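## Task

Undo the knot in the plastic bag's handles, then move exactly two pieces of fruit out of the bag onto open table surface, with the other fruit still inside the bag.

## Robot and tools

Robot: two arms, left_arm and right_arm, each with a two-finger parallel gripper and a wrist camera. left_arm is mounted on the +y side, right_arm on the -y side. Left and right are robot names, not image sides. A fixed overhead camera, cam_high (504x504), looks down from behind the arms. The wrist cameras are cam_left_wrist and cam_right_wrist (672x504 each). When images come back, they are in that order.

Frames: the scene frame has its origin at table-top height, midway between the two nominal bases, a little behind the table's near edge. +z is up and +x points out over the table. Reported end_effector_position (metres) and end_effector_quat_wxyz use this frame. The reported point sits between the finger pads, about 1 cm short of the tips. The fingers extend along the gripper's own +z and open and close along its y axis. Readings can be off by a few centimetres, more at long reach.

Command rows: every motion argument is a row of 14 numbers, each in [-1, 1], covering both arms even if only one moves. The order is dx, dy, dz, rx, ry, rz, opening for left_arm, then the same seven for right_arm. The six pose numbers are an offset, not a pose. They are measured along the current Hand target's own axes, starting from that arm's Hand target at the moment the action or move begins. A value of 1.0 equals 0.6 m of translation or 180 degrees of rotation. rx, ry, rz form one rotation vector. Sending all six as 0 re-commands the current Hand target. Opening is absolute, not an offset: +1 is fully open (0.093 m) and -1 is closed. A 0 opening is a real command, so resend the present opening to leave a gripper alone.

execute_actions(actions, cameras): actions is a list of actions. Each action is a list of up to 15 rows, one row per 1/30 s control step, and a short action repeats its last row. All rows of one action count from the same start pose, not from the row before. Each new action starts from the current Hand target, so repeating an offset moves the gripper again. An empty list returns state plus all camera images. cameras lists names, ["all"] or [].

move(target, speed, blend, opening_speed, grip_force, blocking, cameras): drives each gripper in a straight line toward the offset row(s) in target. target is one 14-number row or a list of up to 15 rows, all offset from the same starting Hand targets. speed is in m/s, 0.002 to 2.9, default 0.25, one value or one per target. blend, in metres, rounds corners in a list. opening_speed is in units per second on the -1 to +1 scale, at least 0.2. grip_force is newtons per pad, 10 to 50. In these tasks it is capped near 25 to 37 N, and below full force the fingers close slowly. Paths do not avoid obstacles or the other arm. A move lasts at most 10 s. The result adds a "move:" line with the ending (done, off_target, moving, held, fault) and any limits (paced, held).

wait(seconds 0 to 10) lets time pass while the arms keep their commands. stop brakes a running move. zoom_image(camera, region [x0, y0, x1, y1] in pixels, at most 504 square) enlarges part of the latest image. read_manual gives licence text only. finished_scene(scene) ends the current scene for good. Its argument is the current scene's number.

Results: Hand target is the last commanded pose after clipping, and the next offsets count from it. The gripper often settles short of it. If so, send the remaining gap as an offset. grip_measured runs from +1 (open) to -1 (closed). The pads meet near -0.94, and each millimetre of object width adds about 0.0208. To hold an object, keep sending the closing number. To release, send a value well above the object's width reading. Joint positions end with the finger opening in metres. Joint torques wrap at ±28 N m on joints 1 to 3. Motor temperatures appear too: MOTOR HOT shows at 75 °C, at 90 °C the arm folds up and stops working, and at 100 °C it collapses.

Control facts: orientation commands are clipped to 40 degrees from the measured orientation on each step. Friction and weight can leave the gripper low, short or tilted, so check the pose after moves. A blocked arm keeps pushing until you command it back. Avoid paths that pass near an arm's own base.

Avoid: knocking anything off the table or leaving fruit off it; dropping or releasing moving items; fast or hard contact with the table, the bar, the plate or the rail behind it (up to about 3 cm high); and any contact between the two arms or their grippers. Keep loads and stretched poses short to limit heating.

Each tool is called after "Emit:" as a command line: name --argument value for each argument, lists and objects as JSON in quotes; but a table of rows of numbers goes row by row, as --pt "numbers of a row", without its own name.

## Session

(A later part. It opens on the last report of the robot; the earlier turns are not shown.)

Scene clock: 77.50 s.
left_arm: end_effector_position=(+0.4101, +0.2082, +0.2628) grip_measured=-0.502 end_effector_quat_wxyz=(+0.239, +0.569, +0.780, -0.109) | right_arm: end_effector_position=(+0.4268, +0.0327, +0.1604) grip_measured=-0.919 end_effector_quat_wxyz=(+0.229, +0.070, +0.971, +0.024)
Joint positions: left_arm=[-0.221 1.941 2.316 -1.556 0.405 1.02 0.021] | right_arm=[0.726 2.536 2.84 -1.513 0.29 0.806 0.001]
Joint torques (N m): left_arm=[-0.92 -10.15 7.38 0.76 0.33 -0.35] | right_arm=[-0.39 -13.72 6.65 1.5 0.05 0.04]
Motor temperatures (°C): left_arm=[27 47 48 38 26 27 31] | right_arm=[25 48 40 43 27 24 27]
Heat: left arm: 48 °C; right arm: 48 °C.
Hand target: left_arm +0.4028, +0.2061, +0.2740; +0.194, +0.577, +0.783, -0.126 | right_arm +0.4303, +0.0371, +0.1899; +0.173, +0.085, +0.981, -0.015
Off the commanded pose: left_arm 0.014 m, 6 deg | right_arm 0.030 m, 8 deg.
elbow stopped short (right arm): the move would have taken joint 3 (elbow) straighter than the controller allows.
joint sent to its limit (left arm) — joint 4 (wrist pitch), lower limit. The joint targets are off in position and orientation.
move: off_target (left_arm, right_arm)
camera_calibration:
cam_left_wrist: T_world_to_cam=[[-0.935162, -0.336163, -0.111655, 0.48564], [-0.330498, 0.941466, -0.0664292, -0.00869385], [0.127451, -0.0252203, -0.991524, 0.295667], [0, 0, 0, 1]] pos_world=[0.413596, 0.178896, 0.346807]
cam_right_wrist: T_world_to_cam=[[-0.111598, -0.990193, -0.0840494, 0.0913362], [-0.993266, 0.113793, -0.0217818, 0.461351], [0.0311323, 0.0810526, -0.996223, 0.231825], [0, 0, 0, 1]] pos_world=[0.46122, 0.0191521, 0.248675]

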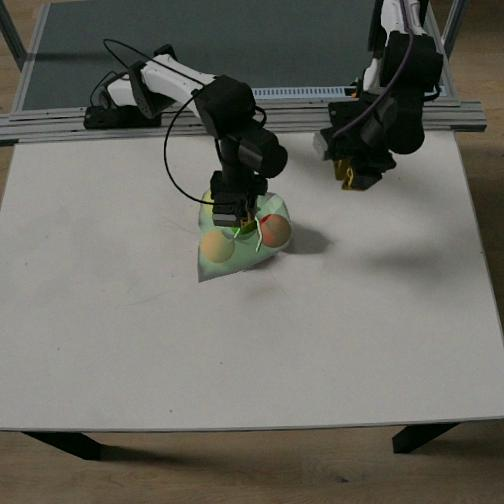

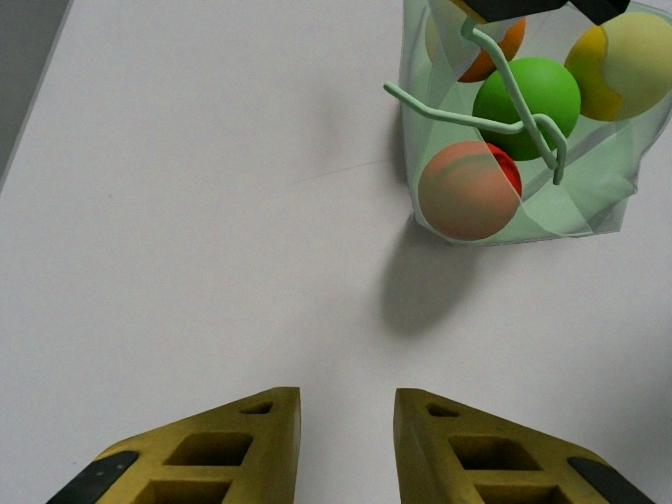

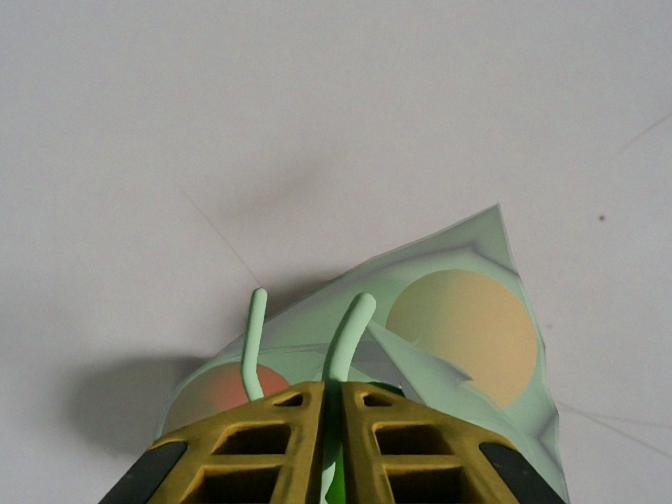

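Emit:
move --target '[0,0,0,0,0,0,-0.5,-0.019,-0.115,0.02,0,0,0,-1]' --speed 0.06 --cameras '["all"]'

Emit:
zoom_image --camera "cam_left_wrist" --region '[372, 0, 672, 250]'

Emit:
zoom_image --camera "cam_high" --region '[180, 160, 320, 300]'

Scene clock: 80.37 s.
left_arm: end_effector_position=(+0.4101, +0.2082, +0.2628) grip_measured=-0.502 end_effector_quat_wxyz=(+0.239, +0.569, +0.780, -0.109) | right_arm: end_effector_position=(+0.4428, -0.0295, +0.1564) grip_measured=-0.919 end_effector_quat_wxyz=(+0.195, +0.085, +0.977, -0.011)
Joint positions: left_arm=[-0.221 1.941 2.316 -1.556 0.405 1.02 0.021] | right_arm=[0.606 2.472 2.727 -1.536 0.267 0.73 0.001]
Joint torques (N m): left_arm=[-0.99 -10.14 7.51 0.76 0.32 -0.32] | right_arm=[-0.31 -14.95 4.27 0.74 -0.08 0.03]
Heat: left arm: 48 °C; right arm: 49 °C.
Hand target: left_arm +0.4028, +0.2061, +0.2740; +0.194, +0.577, +0.783, -0.126 | right_arm +0.4330, -0.0334, +0.1826; +0.173, +0.085, +0.981, -0.015
Off the commanded pose: left_arm 0.014 m, 6 deg | right_arm 0.028 m, 3 deg.
elbow stopped short (right arm): the move would have taken joint 3 (elbow) straighter than the controller allows.
joint sent to its limit (left arm) — joint 4 (wrist pitch), lower limit. The joint targets are off in position and orientation.
joint sent to its limit (right arm) — joint 4 (wrist pitch), lower limit. The joint targets are off in position and orientation.
move: off_target (left_arm, right_arm)
camera_calibration:
cam_left_wrist: T_world_to_cam=[[-0.935162, -0.336163, -0.111655, 0.48564], [-0.330498, 0.941466, -0.0664292, -0.00869385], [0.127451, -0.0252203, -0.991524, 0.295667], [0, 0, 0, 1]] pos_world=[0.413596, 0.178896, 0.346807]
cam_right_wrist: T_world_to_cam=[[-0.15732, -0.987404, -0.0168181, 0.0409931], [-0.986721, 0.156469, 0.0435723, 0.472398], [-0.040392, 0.0234496, -0.998909, 0.26278], [0, 0, 0, 1]] pos_world=[0.483188, -0.0396011, 0.242599]

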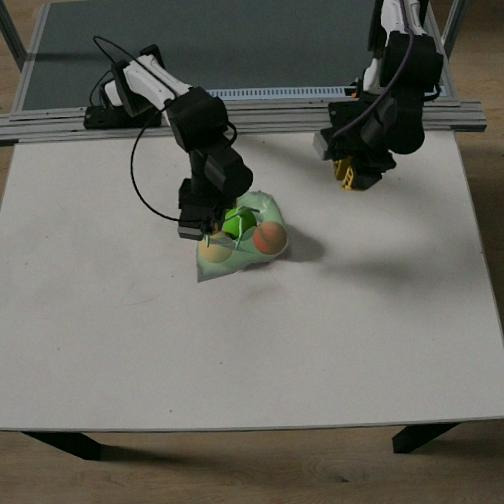

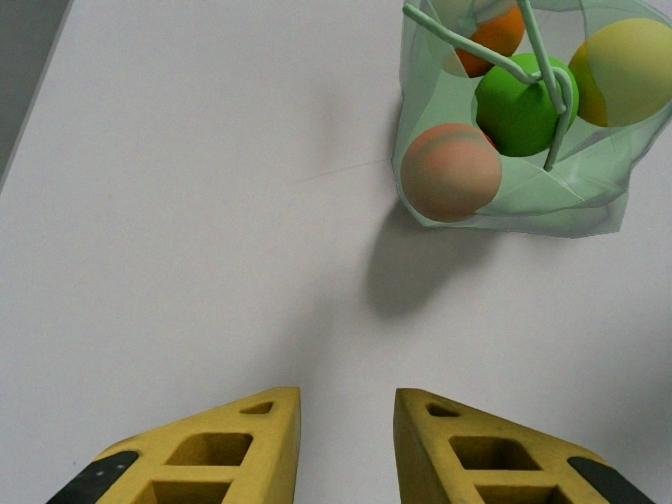

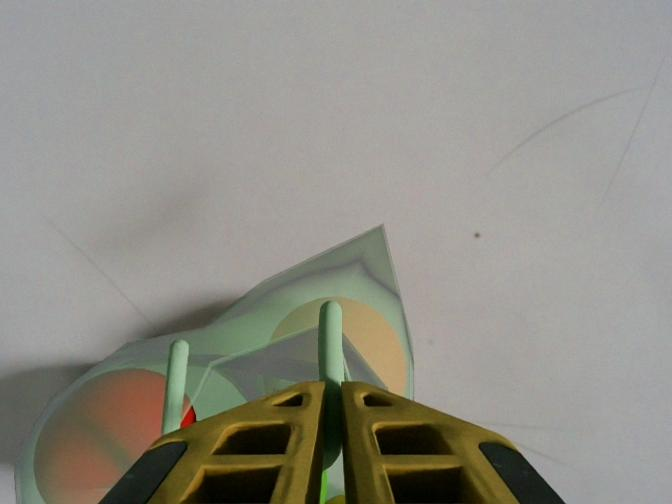

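Scaled by 1.680 from the camera's 672x504 image, which has a finer 960x720 frame.

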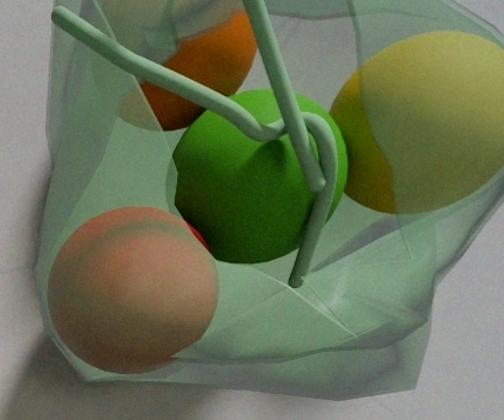

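Scaled by 3.600 from the camera's 504x504 image, which has a finer 720x720 frame.

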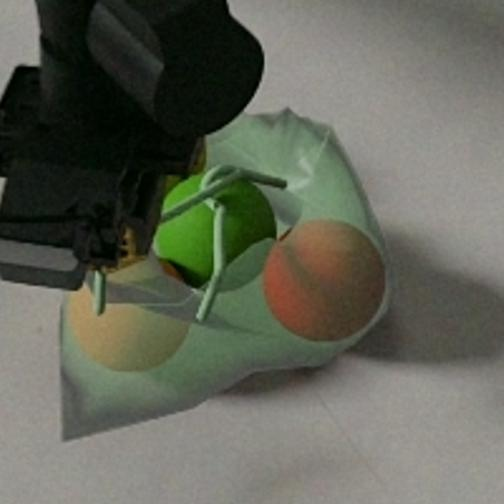

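Emit:
move --target '[0,0,0,0,0,0,-0.5,-0.025,-0.11,0.032,0,0,0,-1]' --speed 0.06 --cameras '["all"]'

Emit:
zoom_image --camera "cam_high" --region '[180, 160, 320, 300]'

Emit:
zoom_image --camera "cam_left_wrist" --region '[372, 0, 672, 250]'

Scene clock: 83.60 s.
left_arm: end_effector_position=(+0.4101, +0.2082, +0.2628) grip_measured=-0.502 end_effector_quat_wxyz=(+0.239, +0.569, +0.780, -0.109) | right_arm: end_effector_position=(+0.4419, -0.1014, +0.1452) grip_measured=-0.919 end_effector_quat_wxyz=(+0.149, +0.085, +0.984, -0.039)
Joint positions: left_arm=[-0.221 1.941 2.316 -1.556 0.405 1.02 0.021] | right_arm=[0.469 2.301 2.396 -1.452 0.226 0.608 0.001]
Joint torques (N m): left_arm=[-0.92 -10.24 7.39 0.79 0.33 -0.33] | right_arm=[-0.36 -14.27 4.57 1.08 -0.04 0.04]
Heat: left arm: 48 °C; right arm: 49 °C.
Hand target: left_arm +0.4028, +0.2061, +0.2740; +0.194, +0.577, +0.783, -0.126 | right_arm +0.4420, -0.1020, +0.1697; +0.173, +0.085, +0.981, -0.015
Off the commanded pose: left_arm 0.014 m, 6 deg | right_arm 0.025 m, 4 deg.
joint sent to its limit (left arm) — joint 4 (wrist pitch), lower limit. The joint targets are off in position and orientation.
move: off_target (left_arm, right_arm)
camera_calibration:
cam_left_wrist: T_world_to_cam=[[-0.935162, -0.336163, -0.111655, 0.48564], [-0.330498, 0.941466, -0.0664292, -0.00869385], [0.127451, -0.0252203, -0.991524, 0.295667], [0, 0, 0, 1]] pos_world=[0.413596, 0.178896, 0.346807]
cam_right_wrist: T_world_to_cam=[[-0.166329, -0.985124, 0.0431813, -0.0348172], [-0.976494, 0.170644, 0.131681, 0.467324], [-0.13709, -0.0202639, -0.990351, 0.290332], [0, 0, 0, 1]] pos_world=[0.49035, -0.108162, 0.227496]

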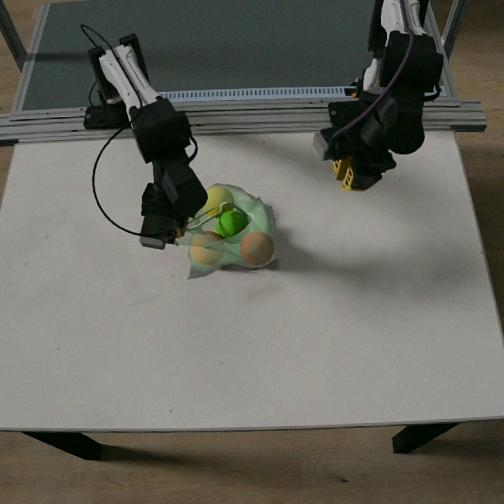

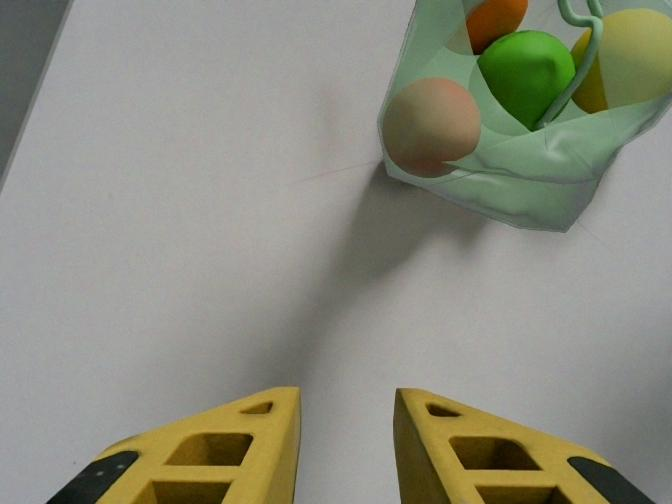

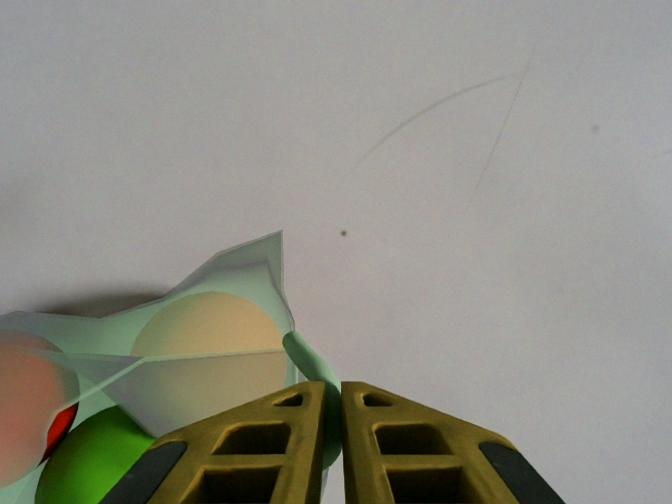

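Scaled by 3.600 from the camera's 504x504 image, which has a finer 720x720 frame.

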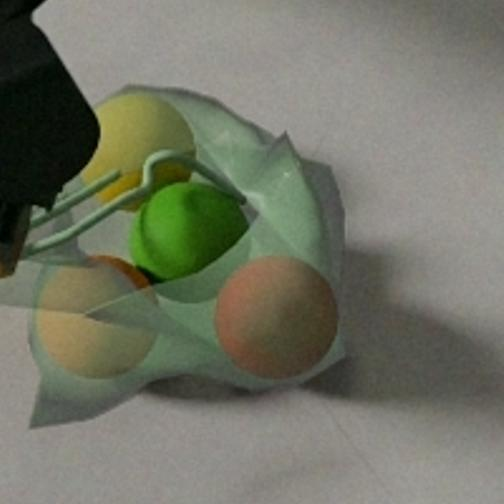

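Scaled by 1.680 from the camera's 672x504 image, which has a finer 960x720 frame.

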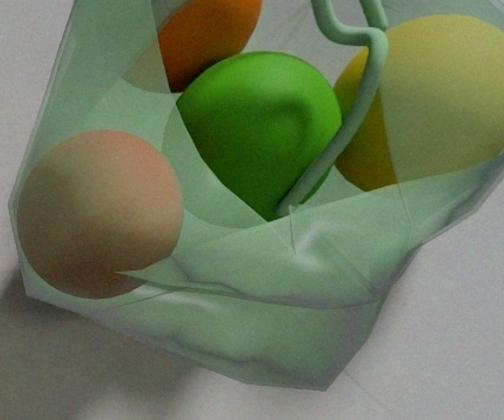

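Emit:
move --target '[-0.085,-0.16,0.2,0,0,0,1,0,0,0,0,0,0,-1]' --speed 0.15 --cameras '["all"]'

Scene clock: 86.03 s.
left_arm: end_effector_position=(+0.3396, +0.0854, +0.1651) grip_measured=+1.000 end_effector_quat_wxyz=(+0.153, +0.582, +0.787, -0.135) | right_arm: end_effector_position=(+0.4420, -0.1013, +0.1453) grip_measured=-0.919 end_effector_quat_wxyz=(+0.150, +0.085, +0.984, -0.038)
Joint positions: left_arm=[-0.61 1.834 1.79 -1.203 0.279 0.678 0.093] | right_arm=[0.469 2.301 2.396 -1.452 0.226 0.608 0.001]
Joint torques (N m): left_arm=[-0.72 -14.01 5.7 1.36 0.12 -0.3] | right_arm=[-0.36 -14.3 4.55 1.1 -0.06 0]
Heat: left arm: 48 °C; right arm: 50 °C.
Hand target: left_arm +0.3434, +0.0829, +0.1873; +0.194, +0.577, +0.783, -0.126 | right_arm +0.4420, -0.1020, +0.1697; +0.173, +0.085, +0.981, -0.015
Off the commanded pose: left_arm 0.023 m, 5 deg | right_arm 0.024 m, 4 deg.
move: off_target (left_arm, right_arm)
camera_calibration:
cam_left_wrist: T_world_to_cam=[[-0.956195, -0.291685, 0.0247386, 0.3483], [-0.290328, 0.955757, 0.0473022, 0.0433777], [-0.0374414, 0.0380478, -0.998574, 0.256399], [0, 0, 0, 1]] pos_world=[0.355236, 0.0503798, 0.245365]
cam_right_wrist: T_world_to_cam=[[-0.166378, -0.985127, 0.0429225, -0.0346367], [-0.976541, 0.170649, 0.131327, 0.467411], [-0.136698, -0.0200657, -0.990409, 0.290176], [0, 0, 0, 1]] pos_world=[0.490349, -0.108062, 0.227496]

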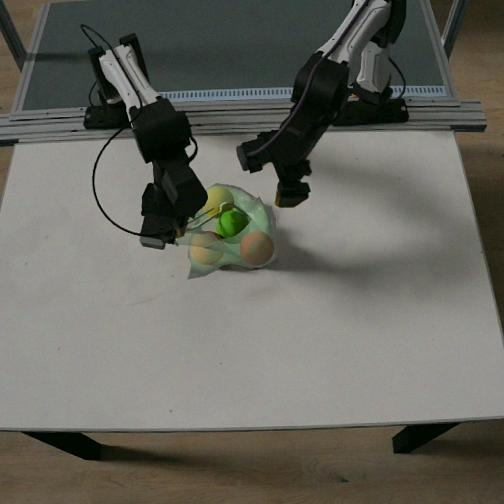

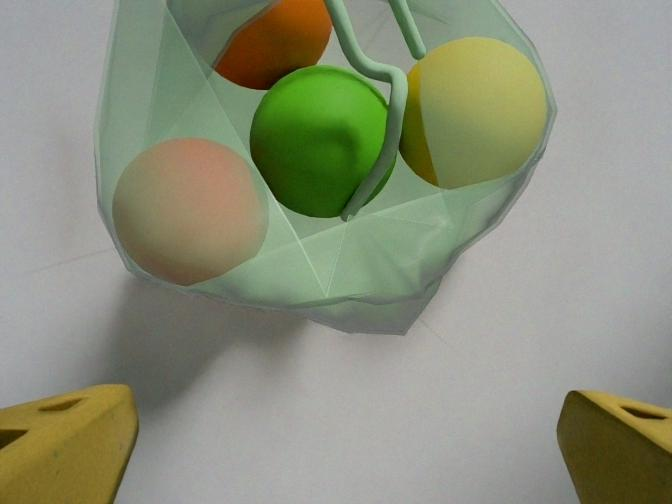

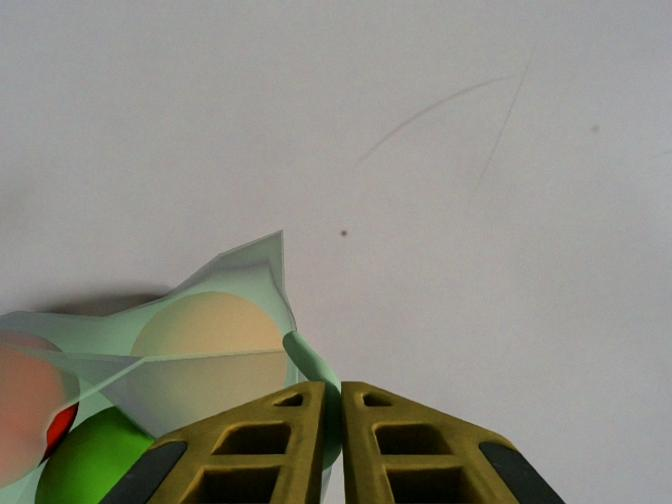

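Emit:
move --target '[-0.0587,-0.0442,0.145,0,0,0,-0.4,0,0,0,0,0,0,-1]' --speed 0.12 --cameras '["cam_left_wrist"]'

Scene clock: 87.97 s.
left_arm: end_effector_position=(+0.3351, +0.0159, +0.1175) grip_measured=-0.398 end_effector_quat_wxyz=(+0.170, +0.583, +0.784, -0.129) | right_arm: end_effector_position=(+0.4420, -0.1013, +0.1453) grip_measured=-0.919 end_effector_quat_wxyz=(+0.150, +0.085, +0.984, -0.038)
Joint positions: left_arm=[-0.77 1.929 1.713 -0.959 0.209 0.527 0.026] | right_arm=[0.469 2.301 2.396 -1.452 0.226 0.608 0.001]
Joint torques (N m): left_arm=[-1.02 -10.73 6.26 1.54 0.13 -0.31] | right_arm=[-0.18 -14.19 4.63 1.11 -0.06 0.03]
Heat: left arm: 48 °C; right arm: 50 °C.
Hand target: left_arm +0.3410, +0.0081, +0.1248; +0.194, +0.577, +0.783, -0.126 | right_arm +0.4420, -0.1020, +0.1697; +0.173, +0.085, +0.981, -0.015
Off the commanded pose: left_arm 0.012 m, 3 deg | right_arm 0.024 m, 4 deg.
move: off_target (left_arm, right_arm)
camera_calibration:
cam_left_wrist: T_world_to_cam=[[-0.955746, -0.294115, -0.00683654, 0.328423], [-0.294191, 0.955376, 0.0266096, 0.114473], [-0.00129481, 0.0274433, -0.999623, 0.199608], [0, 0, 0, 1]] pos_world=[0.347824, -0.0182483, 0.198731]
Images, in order (width x height): cam_left_wrist 672x504.

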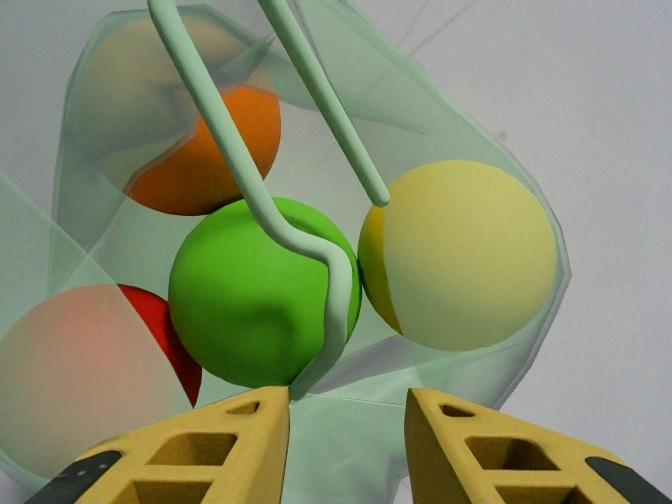

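Emit:
move --pt "0 0 0.083 0 0 0 -0.4 0 0 0 0 0 0 -1" --pt "0 0 0.083 0 0 0 -1 0 0 0 0 0 0 -1" --speed 0.08 --opening_speed 0.8 --cameras '["cam_left_wrist"]'

Scene clock: 90.93 s.
left_arm: end_effector_position=(+0.3452, -0.0055, +0.0771) grip_measured=-0.894 end_effector_quat_wxyz=(+0.177, +0.582, +0.783, -0.129) | right_arm: end_effector_position=(+0.4437, -0.1046, +0.1453) grip_measured=-0.919 end_effector_quat_wxyz=(+0.150, +0.089, +0.984, -0.039)
Joint positions: left_arm=[-0.791 2.015 1.67 -0.812 0.2 0.506 0.002] | right_arm=[0.462 2.301 2.396 -1.45 0.226 0.608 0.001]
Joint torques (N m): left_arm=[-1.2 -11.06 5.86 1.5 0.1 -0.32] | right_arm=[-0.2 -14.17 4.6 1.07 -0.04 0.07]
Heat: left arm: 48 °C; right arm: 51 °C.
Hand target: left_arm +0.3488, -0.0129, +0.0803; +0.194, +0.577, +0.783, -0.126 | right_arm +0.4420, -0.1020, +0.1697; +0.173, +0.085, +0.981, -0.015
Off the commanded pose: left_arm 0.009 m, 2 deg | right_arm 0.025 m, 4 deg.
move: off_target (right_arm)
camera_calibration:
cam_left_wrist: T_world_to_cam=[[-0.955222, -0.295526, -0.0146586, 0.331968], [-0.295737, 0.955147, 0.0152901, 0.140417], [0.00948246, 0.0189405, -0.999776, 0.156128], [0, 0, 0, 1]] pos_world=[0.357149, -0.0389707, 0.158813]
Images, in order (width x height): cam_left_wrist 672x504.

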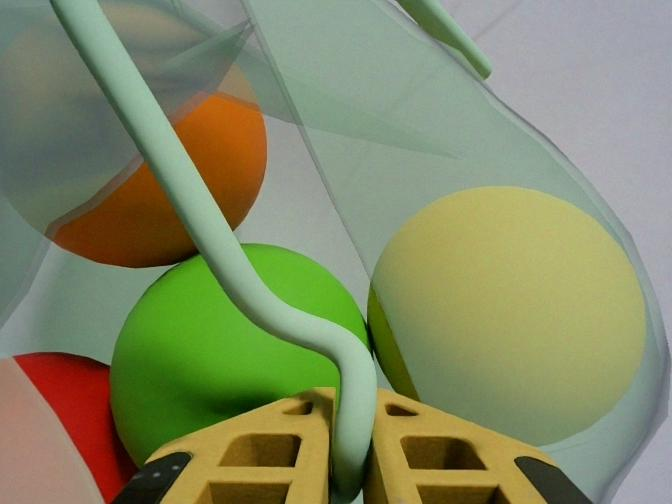

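Emit:
move --pt "-0.037 0.002 -0.0745 0 0 0 -1 0 0 0 0 0 0 -1" --pt "0.1355 0.025 -0.142 0 0 0 -1 0 0 0 0 0 0 -1" --speed 0.08 --cameras '["all"]'

Emit:
zoom_image --camera "cam_high" --region '[160, 150, 320, 310]'

Scene clock: 94.40 s.
left_arm: end_effector_position=(+0.3239, +0.1033, +0.1010) grip_measured=-0.894 end_effector_quat_wxyz=(+0.154, +0.569, +0.799, -0.122) | right_arm: end_effector_position=(+0.4428, -0.1026, +0.1453) grip_measured=-0.919 end_effector_quat_wxyz=(+0.150, +0.087, +0.984, -0.038)
Joint positions: left_arm=[-0.603 1.729 1.408 -0.918 0.249 0.654 0.002] | right_arm=[0.466 2.301 2.396 -1.45 0.226 0.608 0.001]
Joint torques (N m): left_arm=[-0.03 -12.6 5.74 1.38 0.43 0.13] | right_arm=[-0.25 -14.04 4.66 1.09 -0.07 0.05]
Heat: left arm: 48 °C; right arm: 51 °C.
Hand target: left_arm +0.3287, +0.0971, +0.1203; +0.194, +0.577, +0.783, -0.126 | right_arm +0.4420, -0.1020, +0.1697; +0.173, +0.085, +0.981, -0.015
Off the commanded pose: left_arm 0.021 m, 5 deg | right_arm 0.024 m, 4 deg.
move: off_target (left_arm, right_arm)
camera_calibration:
cam_left_wrist: T_world_to_cam=[[-0.944349, -0.328835, 0.00857556, 0.341655], [-0.327725, 0.942767, 0.061535, 0.0368379], [-0.0283196, 0.0553, -0.998068, 0.18645], [0, 0, 0, 1]] pos_world=[0.339994, 0.0673078, 0.180893]
cam_right_wrist: T_world_to_cam=[[-0.16944, -0.984644, 0.0420257, -0.0342258], [-0.976186, 0.173541, 0.130172, 0.468833], [-0.135466, -0.0189685, -0.9906, 0.28991], [0, 0, 0, 1]] pos_world=[0.491142, -0.109563, 0.227594]

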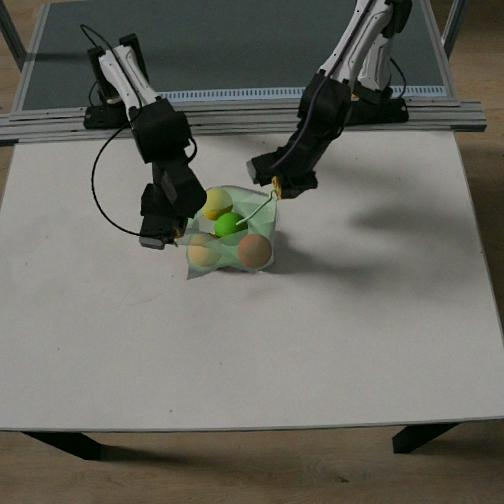

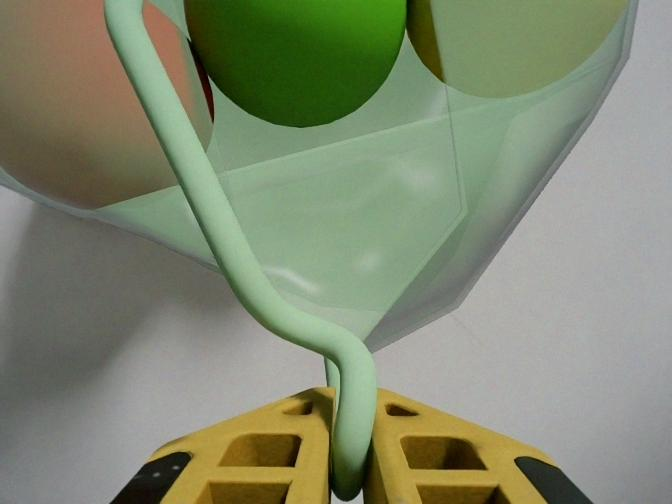

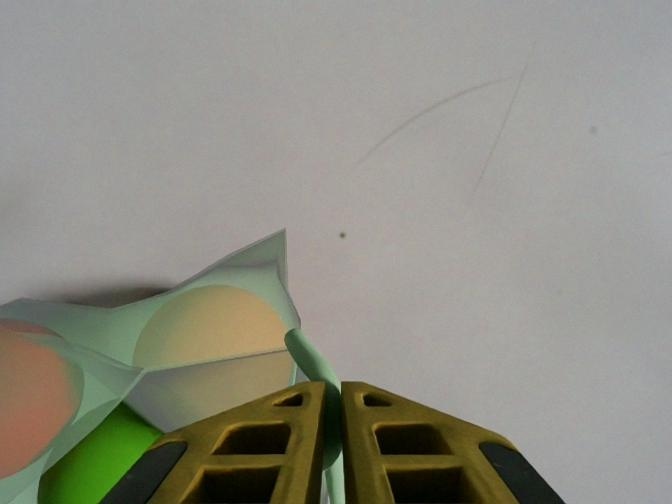

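Scaled by 3.150 from the camera's 504x504 image, which has a finer 720x720 frame.

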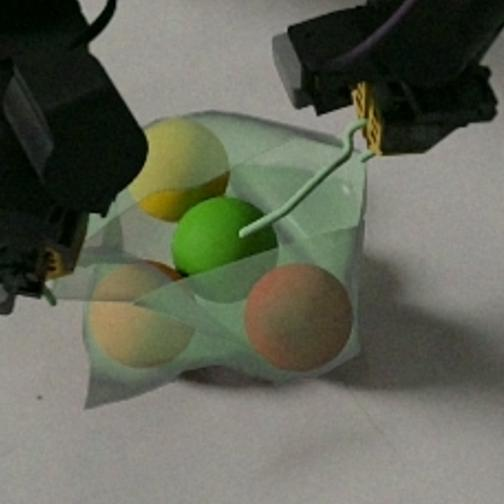

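Emit:
move --pt "0.101 0.023 0.0245 0 0 0 -1 0 0 0 0 0 0 -1" --pt "0.101 0.023 0.0245 0 0 0 -0.4 0 0 0 0 0 0 -1" --pt "0.101 0.023 -0.14 0 0 0 -0.4 0 0 0 0 0 0 -1" --speed 0.1 --opening_speed 1 --cameras '["all"]'

Emit:
zoom_image --camera "cam_high" --region '[160, 150, 320, 310]'

Scene clock: 99.40 s.
left_arm: end_effector_position=(+0.3162, +0.1899, +0.1487) grip_measured=-0.402 end_effector_quat_wxyz=(+0.175, +0.569, +0.794, -0.124) | right_arm: end_effector_position=(+0.4438, -0.1045, +0.1452) grip_measured=-0.919 end_effector_quat_wxyz=(+0.149, +0.089, +0.984, -0.036)
Joint positions: left_arm=[-0.354 1.544 1.388 -1.113 0.339 0.899 0.026] | right_arm=[0.46 2.301 2.396 -1.449 0.221 0.608 0.001]
Joint torques (N m): left_arm=[0.01 -9.36 8.58 0.64 0.51 0.11] | right_arm=[-0.14 -14.19 4.56 1.06 -0.04 0]
Heat: left arm: 48 °C; right arm: 52 °C.
Hand target: left_arm +0.3129, +0.1885, +0.1684; +0.194, +0.577, +0.783, -0.126 | right_arm +0.4420, -0.1020, +0.1697; +0.173, +0.085, +0.981, -0.015
Off the commanded pose: left_arm 0.020 m, 3 deg | right_arm 0.025 m, 4 deg.
move: off_target (left_arm, right_arm); target 2's new opening was sent with left_arm's hand 0.019 m and 5 deg from that target
camera_calibration:
cam_left_wrist: T_world_to_cam=[[-0.944791, -0.327385, -0.013722, 0.365787], [-0.327633, 0.944499, 0.0240542, -0.0450841], [0.00508542, 0.027222, -0.999616, 0.22401], [0, 0, 0, 1]] pos_world=[0.329682, 0.156237, 0.230028]
cam_right_wrist: T_world_to_cam=[[-0.174365, -0.983963, 0.0376043, -0.0331075], [-0.975101, 0.177857, 0.132454, 0.469712], [-0.137018, -0.0135726, -0.990476, 0.291128], [0, 0, 0, 1]] pos_world=[0.492134, -0.112167, 0.227385]

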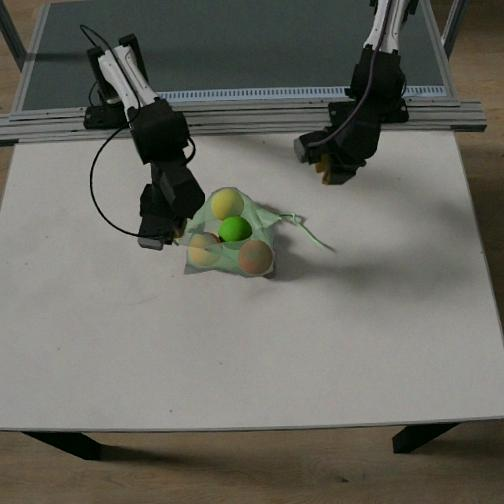

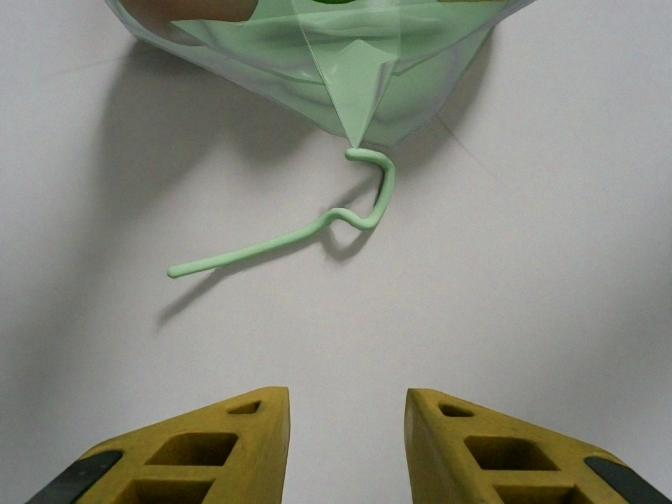

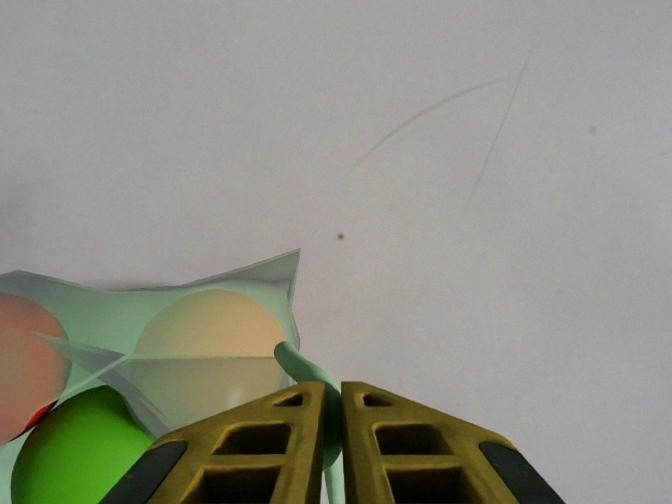

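Scaled by 3.150 from the camera's 504x504 image, which has a finer 720x720 frame.

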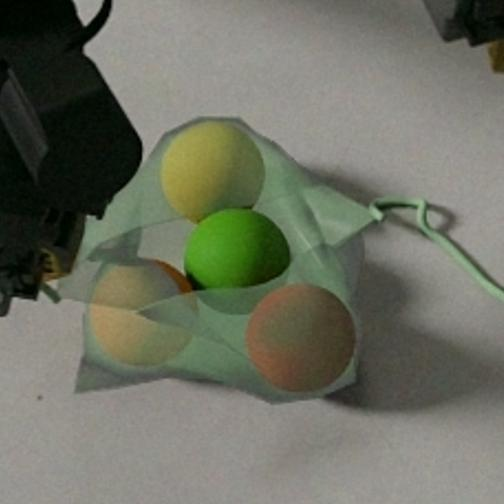

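Emit:
move --target '[-0.194,-0.004,0.0975,0,0,0,1,0,0,0,0,0,0,-1]' --speed 0.15 --cameras '["cam_left_wrist"]'

Scene clock: 101.27 s.
left_arm: end_effector_position=(+0.3418, +0.0699, +0.1552) grip_measured=+1.000 end_effector_quat_wxyz=(+0.170, +0.582, +0.784, -0.132) | right_arm: end_effector_position=(+0.4438, -0.1045, +0.1452) grip_measured=-0.919 end_effector_quat_wxyz=(+0.149, +0.089, +0.984, -0.036)
Joint positions: left_arm=[-0.644 1.834 1.739 -1.108 0.264 0.645 0.093] | right_arm=[0.46 2.301 2.396 -1.449 0.221 0.608 0.001]
Joint torques (N m): left_arm=[-0.77 -9.52 8.88 1.27 0.14 -0.32] | right_arm=[-0.28 -14.26 4.52 1.04 0.01 0.01]
Heat: left arm: 48 °C; right arm: 52 °C.
Hand target: left_arm +0.3500, +0.0636, +0.1684; +0.194, +0.577, +0.783, -0.126 | right_arm +0.4420, -0.1020, +0.1697; +0.173, +0.085, +0.981, -0.015
Off the commanded pose: left_arm 0.017 m, 3 deg | right_arm 0.025 m, 4 deg.
move: off_target (left_arm, right_arm)
camera_calibration:
cam_left_wrist: T_world_to_cam=[[-0.95606, -0.29317, -0.0000494583, 0.350019], [-0.293094, 0.955808, 0.022941, 0.0640848], [-0.00667834, 0.0219475, -0.999737, 0.238039], [0, 0, 0, 1]] pos_world=[0.355012, 0.0361379, 0.236524]
Images, in order (width x height): cam_left_wrist 672x504.

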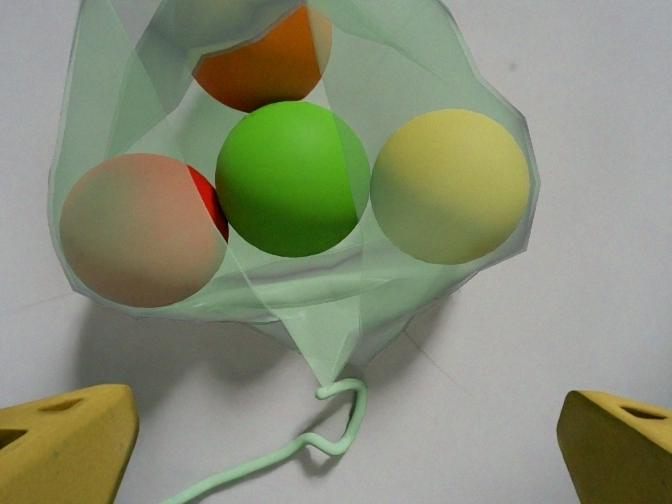

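Emit:
move --pt "0 0 0 0 0 0 1 0.035 -0.066 0.129 0 0 0 -1" --pt "0 0 0 0 0 0 1 0.035 -0.066 0.129 0 0 0 -0.4" --pt "0 0 0 0 0 0 1 0.008 -0.173 -0.038 0 0 0 -0.4" --speed 0.12 --opening_speed 1

Emit:
move --target '[-0.078,0.033,0.0925,0.0673,0.137,0.249,1,0,0,0,0,0,0,-0.4]' --speed 0.15 --cameras '["all"]'

Emit:
zoom_image --camera "cam_high" --region '[160, 150, 320, 310]'

Scene clock: 107.00 s.
left_arm: end_effector_position=(+0.3418, +0.0699, +0.1552) grip_measured=+1.000 end_effector_quat_wxyz=(+0.170, +0.582, +0.784, -0.132) | right_arm: end_effector_position=(+0.4168, -0.2049, +0.1679) grip_measured=-0.403 end_effector_quat_wxyz=(+0.159, +0.092, +0.982, -0.030)
Joint positions: left_arm=[-0.644 1.834 1.739 -1.108 0.264 0.645 0.093] | right_arm=[0.256 1.961 1.948 -1.279 0.169 0.409 0.026]
Joint torques (N m): left_arm=[-0.81 -9.5 8.87 1.23 0.14 -0.32] | right_arm=[-0.27 -10.78 7.39 0.75 -0.17 -0.03]
Motor temperatures (°C): left_arm=[26 47 47 38 26 27 30] | right_arm=[25 53 39 42 27 24 27]
Heat: left arm: 47 °C; right arm: 53 °C.
Hand target: left_arm +0.3499, +0.0636, +0.1684; +0.194, +0.577, +0.783, -0.126 | right_arm +0.4119, -0.2021, +0.1896; +0.173, +0.085, +0.981, -0.015
Off the commanded pose: left_arm 0.017 m, 3 deg | right_arm 0.022 m, 2 deg.
move: off_target (left_arm, right_arm); target 2's new opening was sent with right_arm's hand 0.022 m and 4 deg from that target

Scene clock: 110.87 s.
left_arm: end_effector_position=(+0.3941, +0.0078, +0.1319) grip_measured=+1.000 end_effector_quat_wxyz=(+0.106, +0.845, +0.523, +0.024) | right_arm: end_effector_position=(+0.4167, -0.2049, +0.1679) grip_measured=-0.403 end_effector_quat_wxyz=(+0.159, +0.092, +0.983, -0.030)
Joint positions: left_arm=[-0.776 2.446 2.681 -1.559 -0.003 1.313 0.093] | right_arm=[0.256 1.961 1.948 -1.279 0.169 0.409 0.026]
Joint torques (N m): left_arm=[-1.18 -13.49 7.76 0.54 0.01 0.14] | right_arm=[-0.39 -10.58 7.51 0.71 -0.16 0.03]
Heat: left arm: 48 °C; right arm: 52 °C.
Hand target: left_arm +0.3897, +0.0061, +0.1404; +0.000, +0.859, +0.512, +0.000 | right_arm +0.4119, -0.2021, +0.1896; +0.173, +0.085, +0.981, -0.015
Off the commanded pose: left_arm 0.010 m, 13 deg | right_arm 0.022 m, 2 deg.
joint sent to its limit (left arm) — joint 4 (wrist pitch), lower limit. The joint targets are off in position and orientation.
move: off_target (left_arm, right_arm)
camera_calibration:
cam_left_wrist: T_world_to_cam=[[-0.878274, 0.426421, -0.216333, 0.374099], [0.332202, 0.869571, 0.36536, -0.151655], [0.343915, 0.24902, -0.905379, 0.0641161], [0, 0, 0, 1]] pos_world=[0.356891, -0.0436155, 0.194388]
cam_right_wrist: T_world_to_cam=[[-0.177093, -0.98391, 0.0236316, -0.133925], [-0.977395, 0.178637, 0.113083, 0.462581], [-0.115485, -0.00307119, -0.993305, 0.302232], [0, 0, 0, 1]] pos_world=[0.463311, -0.213476, 0.251063]

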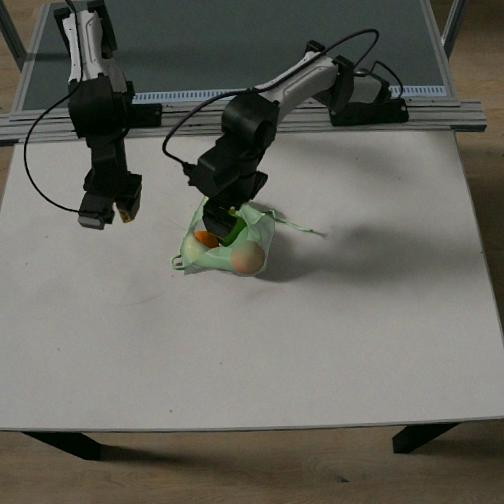

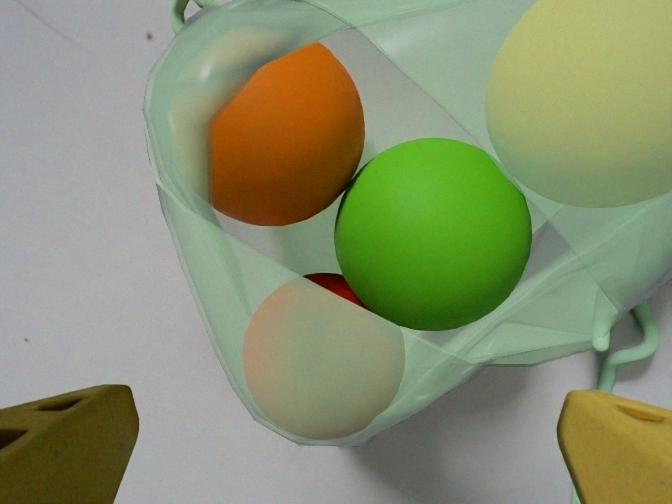

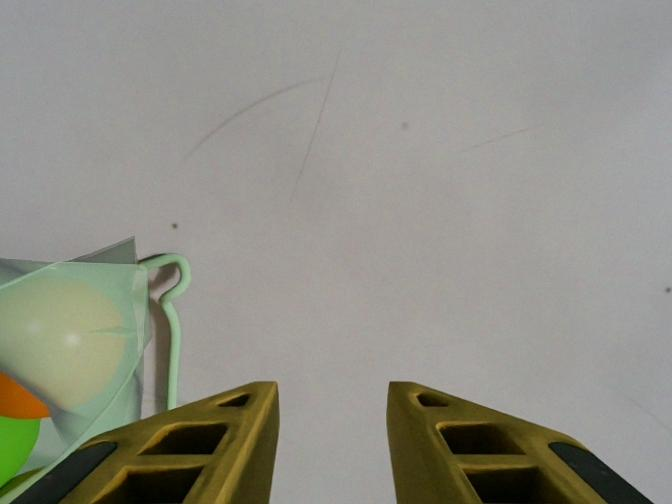

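Scaled by 3.150 from the camera's 504x504 image, which has a finer 720x720 frame.

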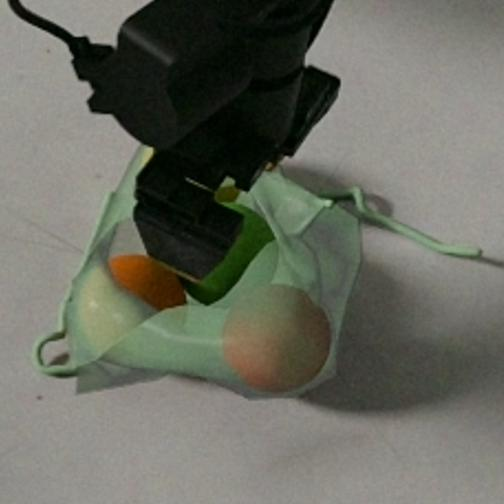

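Emit:
move --target '[-0.005,-0.016,0.08,0,0,0,1,0,0,0,0,0,0,-0.4]' --speed 0.1 --cameras '["cam_left_wrist"]'

Scene clock: 112.97 s.
left_arm: end_effector_position=(+0.3870, +0.0074, +0.0906) grip_measured=+1.000 end_effector_quat_wxyz=(+0.057, +0.852, +0.521, +0.010) | right_arm: end_effector_position=(+0.4167, -0.2049, +0.1679) grip_measured=-0.403 end_effector_quat_wxyz=(+0.159, +0.092, +0.983, -0.030)
Joint positions: left_arm=[-0.785 2.509 2.641 -1.56 -0.005 1.314 0.093] | right_arm=[0.256 1.961 1.948 -1.279 0.169 0.409 0.026]
Joint torques (N m): left_arm=[-1.35 -13.96 5.2 0.35 0.05 0.05] | right_arm=[-0.17 -10.65 7.27 0.74 -0.15 0.03]
Heat: left arm: 48 °C; right arm: 52 °C.
Hand target: left_arm +0.3798, +0.0081, +0.0924; +0.000, +0.859, +0.512, +0.000 | right_arm +0.4119, -0.2021, +0.1896; +0.173, +0.085, +0.981, -0.015
Off the commanded pose: left_arm 0.007 m, 7 deg | right_arm 0.022 m, 2 deg.
joint sent to its limit (left arm) — joint 4 (wrist pitch), lower limit. The joint targets are off in position and orientation.
move: off_target (left_arm, right_arm)
camera_calibration:
cam_left_wrist: T_world_to_cam=[[-0.886122, 0.448104, -0.118281, 0.353159], [0.370817, 0.838615, 0.399024, -0.15162], [0.277997, 0.309723, -0.90928, 0.0546034], [0, 0, 0, 1]] pos_world=[0.353986, -0.0480128, 0.151922]
Images, in order (width x height): cam_left_wrist 672x504.

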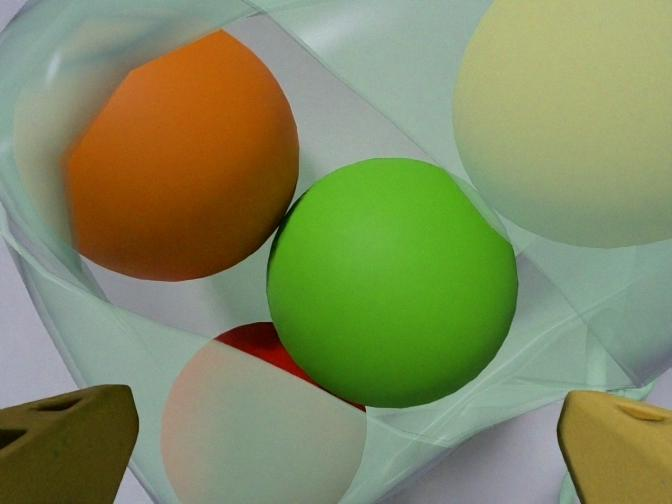

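Emit:
move --target '[-0.006,-0.008,0.088,0,0,0,1,0,0,0,0,0,0,-0.4]' --speed 0.06 --cameras '["cam_left_wrist","cam_right_wrist"]'

Scene clock: 114.60 s.
left_arm: end_effector_position=(+0.3725, +0.0144, +0.0400) grip_measured=+1.000 end_effector_quat_wxyz=(-0.010, +0.855, +0.518, -0.009) | right_arm: end_effector_position=(+0.4167, -0.2049, +0.1679) grip_measured=-0.403 end_effector_quat_wxyz=(+0.159, +0.092, +0.983, -0.030)
Joint positions: left_arm=[-0.793 2.562 2.541 -1.544 -0.007 1.314 0.093] | right_arm=[0.256 1.961 1.948 -1.279 0.169 0.409 0.026]
Joint torques (N m): left_arm=[-1.36 -13.85 5.16 0.57 0.06 -0.06] | right_arm=[-0.27 -10.77 7.45 0.75 -0.16 0.03]
Heat: left arm: 49 °C; right arm: 51 °C.
Hand target: left_arm +0.3738, +0.0071, +0.0396; +0.000, +0.859, +0.512, +0.000 | right_arm +0.4119, -0.2021, +0.1896; +0.173, +0.085, +0.981, -0.015
Off the commanded pose: left_arm 0.007 m, 2 deg | right_arm 0.022 m, 2 deg.
move: off_target (right_arm)
camera_calibration:
cam_left_wrist: T_world_to_cam=[[-0.88672, 0.462084, 0.0143785, 0.325826], [0.421612, 0.795514, 0.435202, -0.151701], [0.189661, 0.391964, -0.900218, 0.0418276], [0, 0, 0, 1]] pos_world=[0.344942, -0.0462735, 0.0989896]
cam_right_wrist: T_world_to_cam=[[-0.177093, -0.98391, 0.0236316, -0.133925], [-0.977395, 0.178637, 0.113083, 0.462581], [-0.115485, -0.00307119, -0.993305, 0.302232], [0, 0, 0, 1]] pos_world=[0.463311, -0.213476, 0.251063]
Images, in order (width x height): cam_left_wrist 672x504, cam_right_wrist 672x504.

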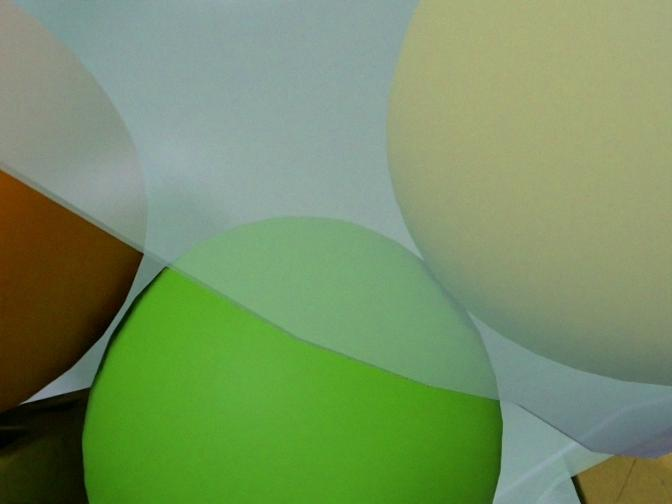

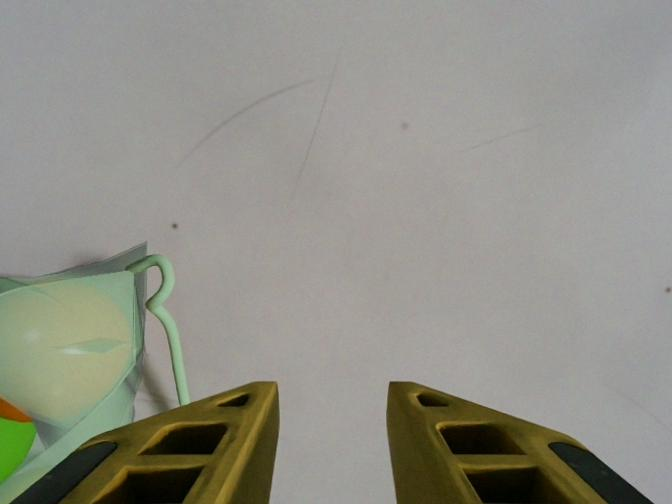

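Emit:
move --target '[0,0,0,0,0,0,0.25,0,0,0,0,0,0,-0.4]' --opening_speed 0.6 --cameras '["cam_left_wrist","cam_high"]'

Scene clock: 116.50 s.
left_arm: end_effector_position=(+0.3737, +0.0136, +0.0399) grip_measured=+0.410 end_effector_quat_wxyz=(-0.007, +0.855, +0.518, -0.008) | right_arm: end_effector_position=(+0.4167, -0.2049, +0.1679) grip_measured=-0.403 end_effector_quat_wxyz=(+0.159, +0.092, +0.983, -0.030)
Joint positions: left_arm=[-0.793 2.562 2.541 -1.539 -0.008 1.314 0.065] | right_arm=[0.256 1.961 1.948 -1.279 0.169 0.409 0.026]
Joint torques (N m): left_arm=[-1.25 -13.94 5.15 0.51 0.03 -0.06] | right_arm=[-0.14 -10.7 7.49 0.73 -0.15 0.01]
Heat: left arm: 50 °C; right arm: 51 °C.
Hand target: left_arm +0.3739, +0.0072, +0.0396; +0.000, +0.859, +0.512, +0.000 | right_arm +0.4119, -0.2021, +0.1896; +0.173, +0.085, +0.981, -0.015
Off the commanded pose: left_arm 0.007 m, 1 deg | right_arm 0.022 m, 2 deg.
move: off_target (right_arm)
camera_calibration:
cam_left_wrist: T_world_to_cam=[[-0.886826, 0.462024, 0.00855292, 0.327432], [0.419348, 0.796861, 0.434925, -0.150687], [0.19413, 0.389289, -0.900426, 0.0402613], [0, 0, 0, 1]] pos_world=[0.34575, -0.0468782, 0.0989894]
Images, in order (width x height): cam_high 504x504, cam_left_wrist 672x504.

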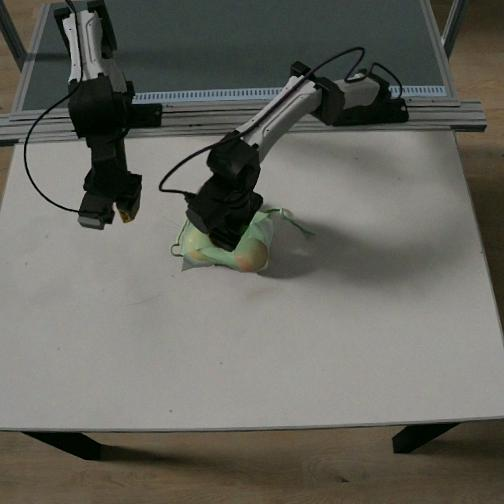

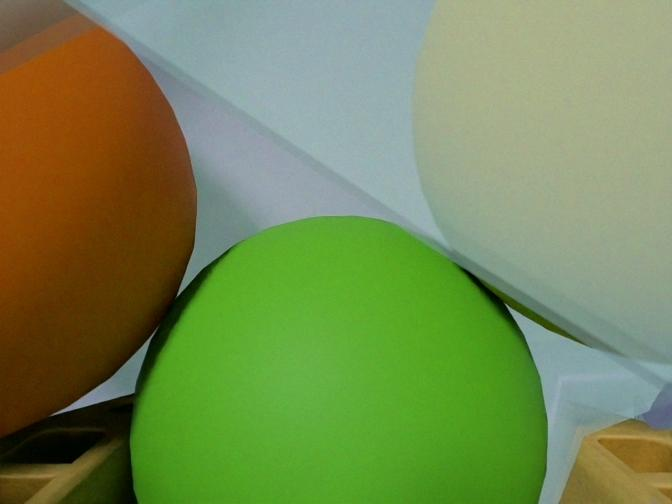

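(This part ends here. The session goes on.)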